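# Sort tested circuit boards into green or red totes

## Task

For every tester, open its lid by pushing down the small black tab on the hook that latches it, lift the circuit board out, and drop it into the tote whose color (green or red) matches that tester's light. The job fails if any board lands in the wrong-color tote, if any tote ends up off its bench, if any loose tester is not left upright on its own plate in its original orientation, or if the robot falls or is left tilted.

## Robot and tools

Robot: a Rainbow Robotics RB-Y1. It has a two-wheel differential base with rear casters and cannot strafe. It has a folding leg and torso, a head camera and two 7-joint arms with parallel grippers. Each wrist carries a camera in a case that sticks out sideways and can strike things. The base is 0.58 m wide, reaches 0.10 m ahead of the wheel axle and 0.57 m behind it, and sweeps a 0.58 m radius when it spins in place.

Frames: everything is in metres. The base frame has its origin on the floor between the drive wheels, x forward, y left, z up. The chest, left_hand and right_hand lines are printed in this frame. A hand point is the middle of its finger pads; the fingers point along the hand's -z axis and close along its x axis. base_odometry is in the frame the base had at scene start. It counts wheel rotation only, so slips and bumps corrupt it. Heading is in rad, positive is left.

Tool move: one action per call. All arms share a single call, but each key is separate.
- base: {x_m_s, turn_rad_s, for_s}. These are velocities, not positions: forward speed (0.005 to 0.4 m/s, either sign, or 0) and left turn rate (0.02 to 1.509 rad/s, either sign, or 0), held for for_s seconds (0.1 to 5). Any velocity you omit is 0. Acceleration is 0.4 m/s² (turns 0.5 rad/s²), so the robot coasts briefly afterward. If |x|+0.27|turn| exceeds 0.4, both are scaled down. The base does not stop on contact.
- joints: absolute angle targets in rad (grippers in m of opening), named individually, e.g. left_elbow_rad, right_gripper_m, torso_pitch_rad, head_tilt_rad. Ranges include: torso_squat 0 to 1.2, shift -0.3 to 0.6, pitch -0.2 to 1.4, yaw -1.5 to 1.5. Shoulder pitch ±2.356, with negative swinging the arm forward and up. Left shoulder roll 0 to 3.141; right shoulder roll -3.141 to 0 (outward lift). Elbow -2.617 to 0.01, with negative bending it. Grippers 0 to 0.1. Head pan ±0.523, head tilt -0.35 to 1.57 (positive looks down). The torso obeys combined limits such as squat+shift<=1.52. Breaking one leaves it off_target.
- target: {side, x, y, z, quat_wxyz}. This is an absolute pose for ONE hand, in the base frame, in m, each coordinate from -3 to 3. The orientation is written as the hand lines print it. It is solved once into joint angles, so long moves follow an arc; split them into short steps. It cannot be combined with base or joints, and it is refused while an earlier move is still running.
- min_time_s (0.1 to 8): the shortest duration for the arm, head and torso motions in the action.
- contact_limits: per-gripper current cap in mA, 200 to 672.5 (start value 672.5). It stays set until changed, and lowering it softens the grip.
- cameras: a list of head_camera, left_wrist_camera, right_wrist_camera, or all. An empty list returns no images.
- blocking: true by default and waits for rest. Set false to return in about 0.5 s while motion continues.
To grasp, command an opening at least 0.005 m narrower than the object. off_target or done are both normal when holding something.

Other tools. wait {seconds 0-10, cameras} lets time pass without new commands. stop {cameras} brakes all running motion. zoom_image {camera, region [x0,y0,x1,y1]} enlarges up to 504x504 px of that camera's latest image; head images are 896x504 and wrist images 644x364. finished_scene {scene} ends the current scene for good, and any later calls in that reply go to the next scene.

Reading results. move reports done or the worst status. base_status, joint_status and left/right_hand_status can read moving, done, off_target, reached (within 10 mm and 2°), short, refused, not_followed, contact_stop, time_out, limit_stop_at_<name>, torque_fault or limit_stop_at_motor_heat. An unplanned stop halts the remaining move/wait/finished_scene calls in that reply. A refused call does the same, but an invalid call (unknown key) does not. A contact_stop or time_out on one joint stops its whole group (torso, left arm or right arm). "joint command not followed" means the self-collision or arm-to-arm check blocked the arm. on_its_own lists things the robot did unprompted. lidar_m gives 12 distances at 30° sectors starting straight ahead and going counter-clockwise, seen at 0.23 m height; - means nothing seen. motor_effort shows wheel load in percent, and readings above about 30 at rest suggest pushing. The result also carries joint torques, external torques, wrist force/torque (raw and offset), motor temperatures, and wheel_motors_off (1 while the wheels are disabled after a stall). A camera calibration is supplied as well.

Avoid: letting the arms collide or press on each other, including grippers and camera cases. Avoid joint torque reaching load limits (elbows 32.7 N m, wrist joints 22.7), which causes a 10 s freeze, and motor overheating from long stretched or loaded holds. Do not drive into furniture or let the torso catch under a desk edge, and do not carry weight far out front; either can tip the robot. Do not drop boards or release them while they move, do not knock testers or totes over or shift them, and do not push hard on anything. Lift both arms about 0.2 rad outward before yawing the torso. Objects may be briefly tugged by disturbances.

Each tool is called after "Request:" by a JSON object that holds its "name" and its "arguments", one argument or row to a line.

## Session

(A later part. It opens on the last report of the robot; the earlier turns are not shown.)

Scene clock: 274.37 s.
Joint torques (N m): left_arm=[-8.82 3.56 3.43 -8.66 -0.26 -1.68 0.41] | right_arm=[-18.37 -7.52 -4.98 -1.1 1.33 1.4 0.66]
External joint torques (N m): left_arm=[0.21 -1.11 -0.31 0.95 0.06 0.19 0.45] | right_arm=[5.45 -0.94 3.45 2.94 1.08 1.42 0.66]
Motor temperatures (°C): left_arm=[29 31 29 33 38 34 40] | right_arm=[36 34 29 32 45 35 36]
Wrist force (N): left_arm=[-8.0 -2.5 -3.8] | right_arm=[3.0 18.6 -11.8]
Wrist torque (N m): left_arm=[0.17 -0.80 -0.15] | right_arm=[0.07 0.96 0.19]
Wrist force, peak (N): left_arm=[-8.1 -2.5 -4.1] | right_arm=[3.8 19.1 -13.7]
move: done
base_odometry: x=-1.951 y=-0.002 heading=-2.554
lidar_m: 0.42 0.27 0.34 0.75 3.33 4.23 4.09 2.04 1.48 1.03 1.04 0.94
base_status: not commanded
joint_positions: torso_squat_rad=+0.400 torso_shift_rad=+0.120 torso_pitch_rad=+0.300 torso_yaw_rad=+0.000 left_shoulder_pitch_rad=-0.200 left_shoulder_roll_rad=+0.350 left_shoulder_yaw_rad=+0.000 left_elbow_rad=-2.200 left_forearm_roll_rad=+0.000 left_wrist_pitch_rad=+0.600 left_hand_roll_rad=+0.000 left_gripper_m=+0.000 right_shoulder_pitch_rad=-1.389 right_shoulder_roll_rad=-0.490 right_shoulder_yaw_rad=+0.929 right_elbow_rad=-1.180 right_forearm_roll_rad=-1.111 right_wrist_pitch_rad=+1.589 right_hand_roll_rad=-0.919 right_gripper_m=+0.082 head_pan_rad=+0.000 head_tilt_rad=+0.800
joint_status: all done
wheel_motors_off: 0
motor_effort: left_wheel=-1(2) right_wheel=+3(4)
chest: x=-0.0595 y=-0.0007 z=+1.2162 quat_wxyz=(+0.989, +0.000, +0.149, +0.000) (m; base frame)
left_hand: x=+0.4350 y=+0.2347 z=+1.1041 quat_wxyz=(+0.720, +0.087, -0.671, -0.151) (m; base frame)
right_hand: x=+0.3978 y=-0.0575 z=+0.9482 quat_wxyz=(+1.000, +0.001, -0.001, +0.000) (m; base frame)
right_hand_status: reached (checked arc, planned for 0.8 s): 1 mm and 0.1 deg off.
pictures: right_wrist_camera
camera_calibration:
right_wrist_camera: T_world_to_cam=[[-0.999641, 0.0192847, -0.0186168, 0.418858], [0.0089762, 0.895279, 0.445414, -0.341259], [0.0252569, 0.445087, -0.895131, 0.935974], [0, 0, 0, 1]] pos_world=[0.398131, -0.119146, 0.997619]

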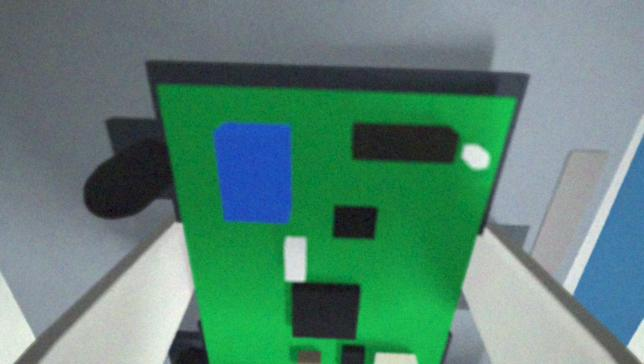

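Request:
{"name": "move", "arguments": {
  "target": {"side":"right","x":0.398,"y":-0.055,"z":0.946,"quat_wxyz":[1,0,0,0]},
  "min_time_s": 0.6,
  "cameras": []
}}

Request:
{"name": "move", "arguments": {
  "joints": {"right_gripper_m":0.058},
  "cameras": ["right_wrist_camera"]
}}

Request:
{"name": "move", "arguments": {
  "target": {"side":"right","x":0.398,"y":-0.055,"z":0.975,"quat_wxyz":[1,0,0,0]},
  "min_time_s": 1.2,
  "cameras": ["right_wrist_camera"]
}}

Request:
{"name": "move", "arguments": {
  "target": {"side":"right","x":0.398,"y":-0.058,"z":1.06,"quat_wxyz":[1,0,0,0]},
  "min_time_s": 1.2,
  "cameras": ["right_wrist_camera","head_camera"]
}}

Scene clock: 287.17 s.
Joint torques (N m): left_arm=[-8.68 3.51 3.37 -8.6 -0.21 -1.62 0.5] | right_arm=[-23.37 -3.73 -6.56 -2.65 0.43 -0.3 0.44]
External joint torques (N m): left_arm=[0.34 -1.16 -0.38 1.01 0.11 0.25 0.55] | right_arm=[0.5 2.79 1.79 1.4 0.18 -0.29 0.44]
Motor temperatures (°C): left_arm=[29 31 29 33 38 34 40] | right_arm=[36 34 29 32 45 35 36]
Wrist force (N): left_arm=[-7.7 -2.6 -4.0] | right_arm=[2.2 11.0 -12.9]
Wrist torque (N m): left_arm=[0.18 -0.80 -0.15] | right_arm=[-0.07 0.83 0.54]
Wrist force, peak (N): left_arm=[-8.0 -2.8 -4.0] | right_arm=[2.9 18.7 -12.7]
move: done
base_odometry: x=-1.951 y=-0.002 heading=-2.554
lidar_m: 0.41 0.27 0.34 0.75 3.33 4.22 4.09 2.03 1.48 1.02 1.03 0.94
base_status: not commanded
joint_positions: torso_squat_rad=+0.400 torso_shift_rad=+0.120 torso_pitch_rad=+0.300 torso_yaw_rad=+0.000 left_shoulder_pitch_rad=-0.200 left_shoulder_roll_rad=+0.350 left_shoulder_yaw_rad=+0.000 left_elbow_rad=-2.200 left_forearm_roll_rad=+0.000 left_wrist_pitch_rad=+0.600 left_hand_roll_rad=+0.000 left_gripper_m=+0.000 right_shoulder_pitch_rad=-1.392 right_shoulder_roll_rad=-0.479 right_shoulder_yaw_rad=+0.931 right_elbow_rad=-1.165 right_forearm_roll_rad=-1.108 right_wrist_pitch_rad=+1.585 right_hand_roll_rad=-0.917 right_gripper_m=+0.082 head_pan_rad=+0.000 head_tilt_rad=+0.800
joint_status: all done
wheel_motors_off: 0
motor_effort: left_wheel=+0(2) right_wheel=+2(4)
chest: x=-0.0595 y=-0.0007 z=+1.2162 quat_wxyz=(+0.989, +0.000, +0.149, +0.000) (m; base frame)
left_hand: x=+0.4350 y=+0.2347 z=+1.1041 quat_wxyz=(+0.720, +0.087, -0.671, -0.151) (m; base frame)
right_hand: x=+0.3981 y=-0.0552 z=+0.9462 quat_wxyz=(+1.000, +0.000, +0.000, +0.000) (m; base frame)
right_hand_status: reached (checked arc, planned for 0.6 s): 0 mm and 0.0 deg off.
pictures: none
No camera images: "cameras" was empty.

Scene clock: 287.90 s.
Joint torques (N m): left_arm=[-8.55 3.5 3.19 -8.71 -0.21 -1.59 0.41] | right_arm=[-23.19 -4.09 -6.87 -2.73 0.2 -0.18 0.44]
External joint torques (N m): left_arm=[0.47 -1.17 -0.55 0.89 0.12 0.28 0.46] | right_arm=[0.67 2.43 1.48 1.32 -0.05 -0.17 0.44]
Motor temperatures (°C): left_arm=[29 31 29 33 38 34 40] | right_arm=[36 34 29 32 45 35 36]
Wrist force (N): left_arm=[-8.0 -2.6 -3.9] | right_arm=[3.6 11.3 -13.9]
Wrist torque (N m): left_arm=[0.19 -0.78 -0.15] | right_arm=[-0.12 0.86 0.47]
Wrist force, peak (N): left_arm=[-8.0 -2.6 -3.9] | right_arm=[3.7 11.3 -14.2]
move: off_target
base_odometry: x=-1.951 y=-0.002 heading=-2.554
lidar_m: 0.41 0.26 0.35 0.75 3.34 4.22 4.09 2.04 1.48 1.02 1.04 0.94
base_status: not commanded
joint_positions: torso_squat_rad=+0.400 torso_shift_rad=+0.120 torso_pitch_rad=+0.300 torso_yaw_rad=+0.000 left_shoulder_pitch_rad=-0.200 left_shoulder_roll_rad=+0.350 left_shoulder_yaw_rad=+0.000 left_elbow_rad=-2.200 left_forearm_roll_rad=+0.000 left_wrist_pitch_rad=+0.600 left_hand_roll_rad=+0.000 left_gripper_m=+0.000 right_shoulder_pitch_rad=-1.392 right_shoulder_roll_rad=-0.479 right_shoulder_yaw_rad=+0.931 right_elbow_rad=-1.165 right_forearm_roll_rad=-1.108 right_wrist_pitch_rad=+1.585 right_hand_roll_rad=-0.917 right_gripper_m=+0.070 head_pan_rad=+0.000 head_tilt_rad=+0.800
joint_status: right_gripper_m off_target (ended at +0.070, target +0.058)
wheel_motors_off: 0
motor_effort: left_wheel=-1(2) right_wheel=+4(4)
chest: x=-0.0595 y=-0.0007 z=+1.2162 quat_wxyz=(+0.989, +0.000, +0.149, +0.000) (m; base frame)
left_hand: x=+0.4350 y=+0.2347 z=+1.1041 quat_wxyz=(+0.720, +0.087, -0.671, -0.151) (m; base frame)
right_hand: x=+0.3981 y=-0.0552 z=+0.9462 quat_wxyz=(+1.000, +0.000, +0.000, +0.000) (m; base frame)
pictures: right_wrist_camera
camera_calibration:
right_wrist_camera: T_world_to_cam=[[-0.999632, 0.0207574, -0.0174358, 0.418058], [0.0108517, 0.895808, 0.44431, -0.342063], [0.0248419, 0.443957, -0.895704, 0.933816], [0, 0, 0, 1]] pos_world=[0.398418, -0.116829, 0.995693]

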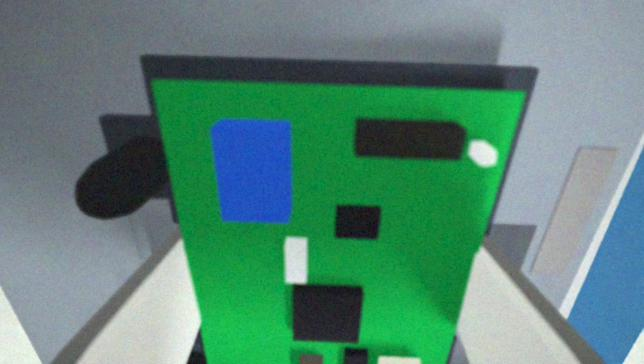

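Scene clock: 289.43 s.
Joint torques (N m): left_arm=[-8.61 3.59 3.51 -8.78 -0.17 -1.62 0.43] | right_arm=[-23.59 -7.67 -9.54 -3.84 -0.27 0.22 -0.38]
External joint torques (N m): left_arm=[0.42 -1.08 -0.23 0.82 0.16 0.25 0.48] | right_arm=[0.41 -0.86 -0.88 0.04 -0.51 0.23 -0.38]
Motor temperatures (°C): left_arm=[29 31 29 33 38 34 40] | right_arm=[36 34 29 32 45 35 36]
Wrist force (N): left_arm=[-7.6 -2.6 -3.8] | right_arm=[2.2 11.1 -13.6]
Wrist torque (N m): left_arm=[0.19 -0.76 -0.15] | right_arm=[-0.10 0.82 0.50]
Wrist force, peak (N): left_arm=[-7.8 -2.6 -4.2] | right_arm=[4.3 10.6 -15.7]
move: done
base_odometry: x=-1.951 y=-0.002 heading=-2.554
lidar_m: 0.41 0.26 0.35 0.75 3.33 4.22 4.09 2.04 1.48 1.02 1.03 0.94
base_status: not commanded
joint_positions: torso_squat_rad=+0.400 torso_shift_rad=+0.120 torso_pitch_rad=+0.300 torso_yaw_rad=+0.000 left_shoulder_pitch_rad=-0.200 left_shoulder_roll_rad=+0.350 left_shoulder_yaw_rad=+0.000 left_elbow_rad=-2.200 left_forearm_roll_rad=+0.000 left_wrist_pitch_rad=+0.600 left_hand_roll_rad=+0.000 left_gripper_m=+0.000 right_shoulder_pitch_rad=-1.428 right_shoulder_roll_rad=-0.506 right_shoulder_yaw_rad=+0.906 right_elbow_rad=-1.213 right_forearm_roll_rad=-1.139 right_wrist_pitch_rad=+1.647 right_hand_roll_rad=-0.941 right_gripper_m=+0.070 head_pan_rad=+0.000 head_tilt_rad=+0.800
joint_status: all done
wheel_motors_off: 0
motor_effort: left_wheel=+0(3) right_wheel=+2(4)
chest: x=-0.0595 y=-0.0007 z=+1.2162 quat_wxyz=(+0.989, +0.000, +0.149, +0.000) (m; base frame)
left_hand: x=+0.4350 y=+0.2347 z=+1.1041 quat_wxyz=(+0.720, +0.087, -0.671, -0.151) (m; base frame)
right_hand: x=+0.3979 y=-0.0549 z=+0.9749 quat_wxyz=(+1.000, +0.000, +0.000, +0.000) (m; base frame)
right_hand_status: reached (checked arc, planned for 1.2 s): 0 mm and 0.0 deg off.
pictures: right_wrist_camera
camera_calibration:
right_wrist_camera: T_world_to_cam=[[-0.999661, 0.019906, -0.016763, 0.417695], [0.0103977, 0.896001, 0.443931, -0.354511], [0.0238565, 0.443606, -0.895904, 0.959957], [0, 0, 0, 1]] pos_world=[0.398339, -0.116516, 1.02441]

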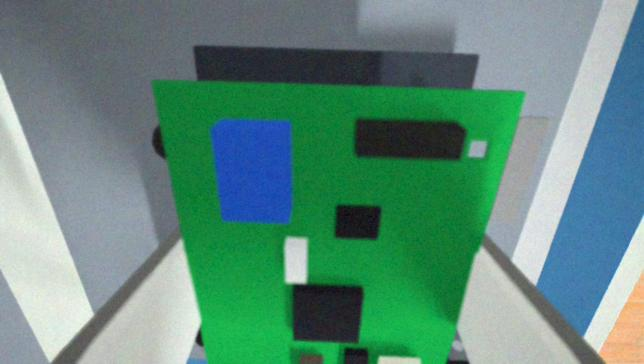

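Scene clock: 290.97 s.
Joint torques (N m): left_arm=[-8.73 3.68 3.38 -8.57 -0.23 -1.63 0.4] | right_arm=[-23.4 -8.13 -9.79 -3.18 -0.31 0.04 -0.34]
External joint torques (N m): left_arm=[0.29 -0.99 -0.36 1.03 0.09 0.24 0.45] | right_arm=[0.94 -0.56 -0.76 0.05 -0.55 0.05 -0.34]
Motor temperatures (°C): left_arm=[29 31 29 33 38 34 40] | right_arm=[36 34 29 32 45 35 36]
Wrist force (N): left_arm=[-7.7 -2.4 -4.1] | right_arm=[2.1 11.2 -13.7]
Wrist torque (N m): left_arm=[0.15 -0.77 -0.15] | right_arm=[-0.10 0.83 0.52]
Wrist force, peak (N): left_arm=[-8.0 -2.4 -4.2] | right_arm=[2.4 11.0 -13.9]
move: done
base_odometry: x=-1.951 y=-0.002 heading=-2.554
lidar_m: 0.41 0.26 0.35 0.75 3.33 4.23 4.08 2.03 1.48 1.02 1.04 0.95
base_status: not commanded
joint_positions: torso_squat_rad=+0.400 torso_shift_rad=+0.120 torso_pitch_rad=+0.300 torso_yaw_rad=+0.000 left_shoulder_pitch_rad=-0.200 left_shoulder_roll_rad=+0.350 left_shoulder_yaw_rad=+0.000 left_elbow_rad=-2.200 left_forearm_roll_rad=+0.000 left_wrist_pitch_rad=+0.600 left_hand_roll_rad=+0.000 left_gripper_m=+0.000 right_shoulder_pitch_rad=-1.553 right_shoulder_roll_rad=-0.568 right_shoulder_yaw_rad=+0.825 right_elbow_rad=-1.284 right_forearm_roll_rad=-1.240 right_wrist_pitch_rad=+1.816 right_hand_roll_rad=-0.984 right_gripper_m=+0.070 head_pan_rad=+0.000 head_tilt_rad=+0.800
joint_status: all done
wheel_motors_off: 0
motor_effort: left_wheel=-1(3) right_wheel=+3(3)
chest: x=-0.0595 y=-0.0007 z=+1.2162 quat_wxyz=(+0.989, +0.000, +0.149, +0.000) (m; base frame)
left_hand: x=+0.4350 y=+0.2347 z=+1.1041 quat_wxyz=(+0.720, +0.087, -0.671, -0.151) (m; base frame)
right_hand: x=+0.3980 y=-0.0579 z=+1.0599 quat_wxyz=(+1.000, +0.000, +0.000, +0.000) (m; base frame)
right_hand_status: reached (checked arc, planned for 1.2 s): 0 mm and 0.0 deg off.
pictures: head_camera, right_wrist_camera
camera_calibration:
head_camera: T_world_to_cam=[[0.0366798, -0.998747, 0.034041, -0.0509026], [-0.871669, -0.0486346, -0.487675, 0.760031], [0.48872, -0.0117847, -0.872361, 1.15094], [0, 0, 0, 1]] pos_world=[0.101875, -0.000311626, 1.37642]
right_wrist_camera: T_world_to_cam=[[-0.999658, 0.0199679, -0.0169019, 0.419366], [0.0103903, 0.895979, 0.443976, -0.389628], [0.024009, 0.443648, -0.895879, 1.03742], [0, 0, 0, 1]] pos_world=[0.398364, -0.119524, 1.10947]

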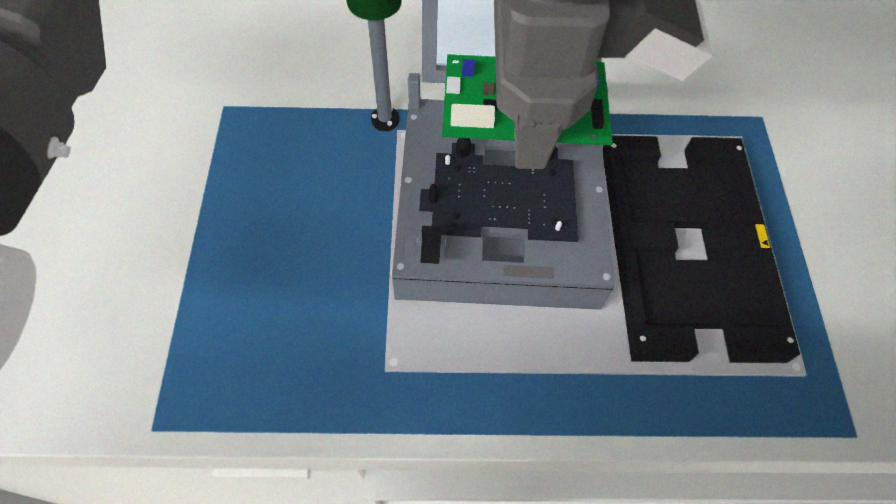

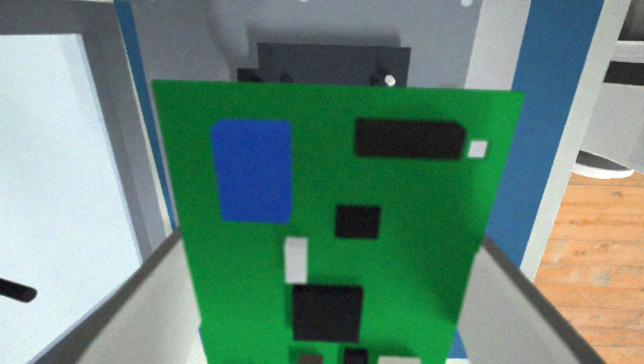

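Request:
{"name": "move", "arguments": {
  "target": {"side":"right","x":0.34,"y":-0.2,"z":1.12,"quat_wxyz":[1,0,0,0]},
  "cameras": []
}}

Request:
{"name": "move", "arguments": {
  "base": {"x_m_s":-0.3,"for_s":2.2},
  "joints": {"torso_pitch_rad":0.15,"head_tilt_rad":0.45},
  "cameras": ["head_camera"]
}}

Request:
{"name": "move", "arguments": {
  "base": {"turn_rad_s":0.8,"for_s":3.07},
  "cameras": ["head_camera"]
}}

Scene clock: 303.87 s.
Joint torques (N m): left_arm=[-8.54 3.58 3.4 -8.7 -0.15 -1.61 0.52] | right_arm=[-16.89 -7.95 -10.62 -0.84 0.17 -0.15 -0.3]
External joint torques (N m): left_arm=[0.49 -1.09 -0.35 0.91 0.17 0.26 0.56] | right_arm=[2.49 1.84 -0.21 -0.24 -0.06 -0.14 -0.3]
Motor temperatures (°C): left_arm=[29 31 29 33 38 34 40] | right_arm=[36 34 29 32 45 35 36]
Wrist force (N): left_arm=[-7.6 -2.3 -4.1] | right_arm=[2.1 10.9 -13.4]
Wrist torque (N m): left_arm=[0.16 -0.78 -0.16] | right_arm=[-0.06 0.83 0.54]
Wrist force, peak (N): left_arm=[-8.0 -2.4 -4.2] | right_arm=[2.3 11.5 -14.2]
move: done
base_odometry: x=-1.951 y=-0.002 heading=-2.554
lidar_m: 0.41 0.26 0.35 0.76 3.33 4.23 4.09 2.03 1.48 1.03 1.03 0.95
base_status: not commanded
joint_positions: torso_squat_rad=+0.400 torso_shift_rad=+0.120 torso_pitch_rad=+0.300 torso_yaw_rad=+0.000 left_shoulder_pitch_rad=-0.200 left_shoulder_roll_rad=+0.350 left_shoulder_yaw_rad=+0.000 left_elbow_rad=-2.200 left_forearm_roll_rad=+0.000 left_wrist_pitch_rad=+0.600 left_hand_roll_rad=+0.000 left_gripper_m=+0.000 right_shoulder_pitch_rad=-1.420 right_shoulder_roll_rad=-1.124 right_shoulder_yaw_rad=+0.736 right_elbow_rad=-1.792 right_forearm_roll_rad=-1.554 right_wrist_pitch_rad=+1.855 right_hand_roll_rad=-1.009 right_gripper_m=+0.070 head_pan_rad=+0.000 head_tilt_rad=+0.800
joint_status: all done
wheel_motors_off: 0
motor_effort: left_wheel=-2(3) right_wheel=+2(4)
chest: x=-0.0595 y=-0.0007 z=+1.2162 quat_wxyz=(+0.989, +0.000, +0.149, +0.000) (m; base frame)
left_hand: x=+0.4350 y=+0.2346 z=+1.1041 quat_wxyz=(+0.720, +0.087, -0.671, -0.151) (m; base frame)
right_hand: x=+0.3401 y=-0.2001 z=+1.1201 quat_wxyz=(+1.000, -0.001, +0.000, +0.000) (m; base frame)
right_hand_status: reached (checked arc, planned for 0.9 s): 0 mm and 0.1 deg off.
pictures: none
No camera images: "cameras" was empty.

Scene clock: 307.40 s.
Joint torques (N m): left_arm=[-10.49 3.7 3.49 -8.02 -0.16 -1.64 0.42] | right_arm=[-17.91 -7.55 -10.39 0.34 0.28 -0.3 -0.19]
External joint torques (N m): left_arm=[0.62 -1.13 -0.37 0.97 0.17 0.21 0.47] | right_arm=[1.63 1.36 -0.13 -0.01 -0.2 -0.13 -0.19]
Motor temperatures (°C): left_arm=[29 31 29 33 38 34 40] | right_arm=[36 34 29 32 45 35 36]
Wrist force (N): left_arm=[-7.8 -2.5 -3.3] | right_arm=[1.2 10.8 -14.1]
Wrist torque (N m): left_arm=[0.16 -0.79 -0.16] | right_arm=[-0.07 0.81 0.53]
Wrist force, peak (N): left_arm=[-8.0 -2.6 -4.6] | right_arm=[2.7 11.0 -14.1]
move: done
base_odometry: x=-1.402 y=+0.364 heading=-2.554
lidar_m: 0.91 0.94 1.43 3.21 3.33 3.58 3.43 2.03 1.49 1.42 1.34 1.45
base_status: done (sent for 2.2 of 2.2 s)
joint_positions: torso_squat_rad=+0.400 torso_shift_rad=+0.120 torso_pitch_rad=+0.150 torso_yaw_rad=+0.000 left_shoulder_pitch_rad=-0.200 left_shoulder_roll_rad=+0.350 left_shoulder_yaw_rad=+0.000 left_elbow_rad=-2.200 left_forearm_roll_rad=+0.000 left_wrist_pitch_rad=+0.600 left_hand_roll_rad=+0.000 left_gripper_m=+0.000 right_shoulder_pitch_rad=-1.420 right_shoulder_roll_rad=-1.124 right_shoulder_yaw_rad=+0.736 right_elbow_rad=-1.792 right_forearm_roll_rad=-1.554 right_wrist_pitch_rad=+1.855 right_hand_roll_rad=-1.009 right_gripper_m=+0.070 head_pan_rad=+0.000 head_tilt_rad=+0.450
joint_status: all done
wheel_motors_off: 0
motor_effort: left_wheel=+0(22) right_wheel=+5(31)
chest: x=-0.1047 y=-0.0007 z=+1.2266 quat_wxyz=(+0.997, +0.000, +0.075, +0.000) (m; base frame)
left_hand: x=+0.4010 y=+0.2345 z=+1.1896 quat_wxyz=(+0.668, +0.098, -0.723, -0.144) (m; base frame)
right_hand: x=+0.3048 y=-0.2001 z=+1.1912 quat_wxyz=(+0.997, -0.001, -0.075, +0.000) (m; base frame)
pictures: head_camera
camera_calibration:
head_camera: T_world_to_cam=[[0.0153983, -0.998761, 0.0473308, -0.0689643], [-0.531224, -0.0482748, -0.845855, 1.23275], [0.847092, -0.0121185, -0.531308, 0.738937], [0, 0, 0, 1]] pos_world=[0.0299805, -0.000413271, 1.4386]

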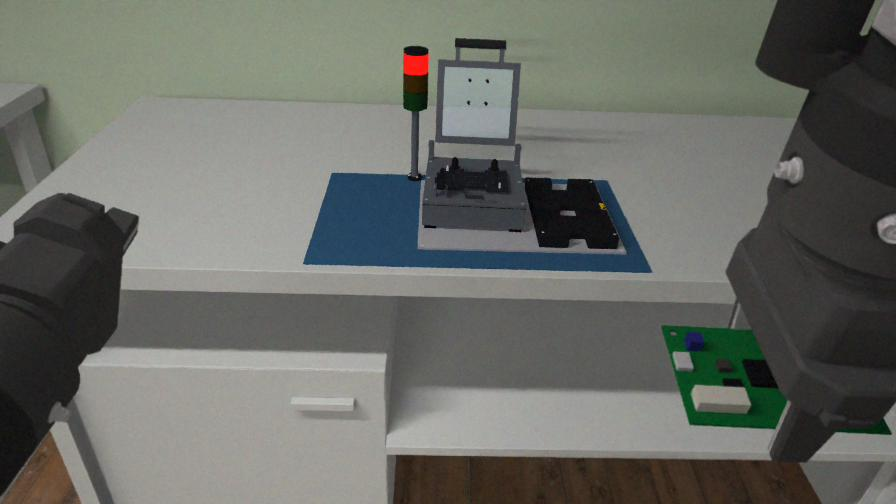

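Scene clock: 312.37 s.
Joint torques (N m): left_arm=[-10.39 3.57 3.58 -8.11 -0.18 -1.65 0.38] | right_arm=[-17.82 -7.67 -10.17 0.37 0.23 -0.12 -0.22]
External joint torques (N m): left_arm=[0.72 -1.26 -0.27 0.87 0.16 0.2 0.43] | right_arm=[1.72 1.24 0.09 0.02 -0.25 0.05 -0.23]
Motor temperatures (°C): left_arm=[29 31 29 33 38 34 40] | right_arm=[36 34 29 32 45 35 36]
Wrist force (N): left_arm=[-7.8 -2.7 -2.9] | right_arm=[1.3 10.8 -13.5]
Wrist torque (N m): left_arm=[0.18 -0.79 -0.16] | right_arm=[-0.07 0.81 0.54]
Wrist force, peak (N): left_arm=[-8.3 -2.7 -3.2] | right_arm=[1.1 11.0 -14.0]
move: done
base_odometry: x=-1.402 y=+0.364 heading=-0.101
lidar_m: 3.80 3.46 2.49 1.57 1.41 1.42 1.35 1.57 0.91 1.11 2.42 3.22
base_status: done (sent for 3.07 of 3.07 s)
joint_positions: torso_squat_rad=+0.400 torso_shift_rad=+0.120 torso_pitch_rad=+0.150 torso_yaw_rad=+0.000 left_shoulder_pitch_rad=-0.200 left_shoulder_roll_rad=+0.350 left_shoulder_yaw_rad=+0.000 left_elbow_rad=-2.200 left_forearm_roll_rad=+0.000 left_wrist_pitch_rad=+0.600 left_hand_roll_rad=+0.000 left_gripper_m=+0.000 right_shoulder_pitch_rad=-1.420 right_shoulder_roll_rad=-1.124 right_shoulder_yaw_rad=+0.736 right_elbow_rad=-1.792 right_forearm_roll_rad=-1.554 right_wrist_pitch_rad=+1.855 right_hand_roll_rad=-1.009 right_gripper_m=+0.070 head_pan_rad=+0.000 head_tilt_rad=+0.450
joint_status: not commanded
wheel_motors_off: 0
motor_effort: left_wheel=+0(23) right_wheel=+4(25)
chest: x=-0.1047 y=-0.0007 z=+1.2266 quat_wxyz=(+0.997, +0.000, +0.075, +0.000) (m; base frame)
left_hand: x=+0.4010 y=+0.2346 z=+1.1896 quat_wxyz=(+0.668, +0.098, -0.723, -0.144) (m; base frame)
right_hand: x=+0.3048 y=-0.2001 z=+1.1912 quat_wxyz=(+0.997, -0.001, -0.075, +0.000) (m; base frame)
pictures: head_camera
camera_calibration:
head_camera: T_world_to_cam=[[0.0154169, -0.99876, 0.0473288, -0.0689584], [-0.53122, -0.048283, -0.845857, 1.23275], [0.847093, -0.0121015, -0.531306, 0.738936], [0, 0, 0, 1]] pos_world=[0.0299773, -0.000409779, 1.4386]

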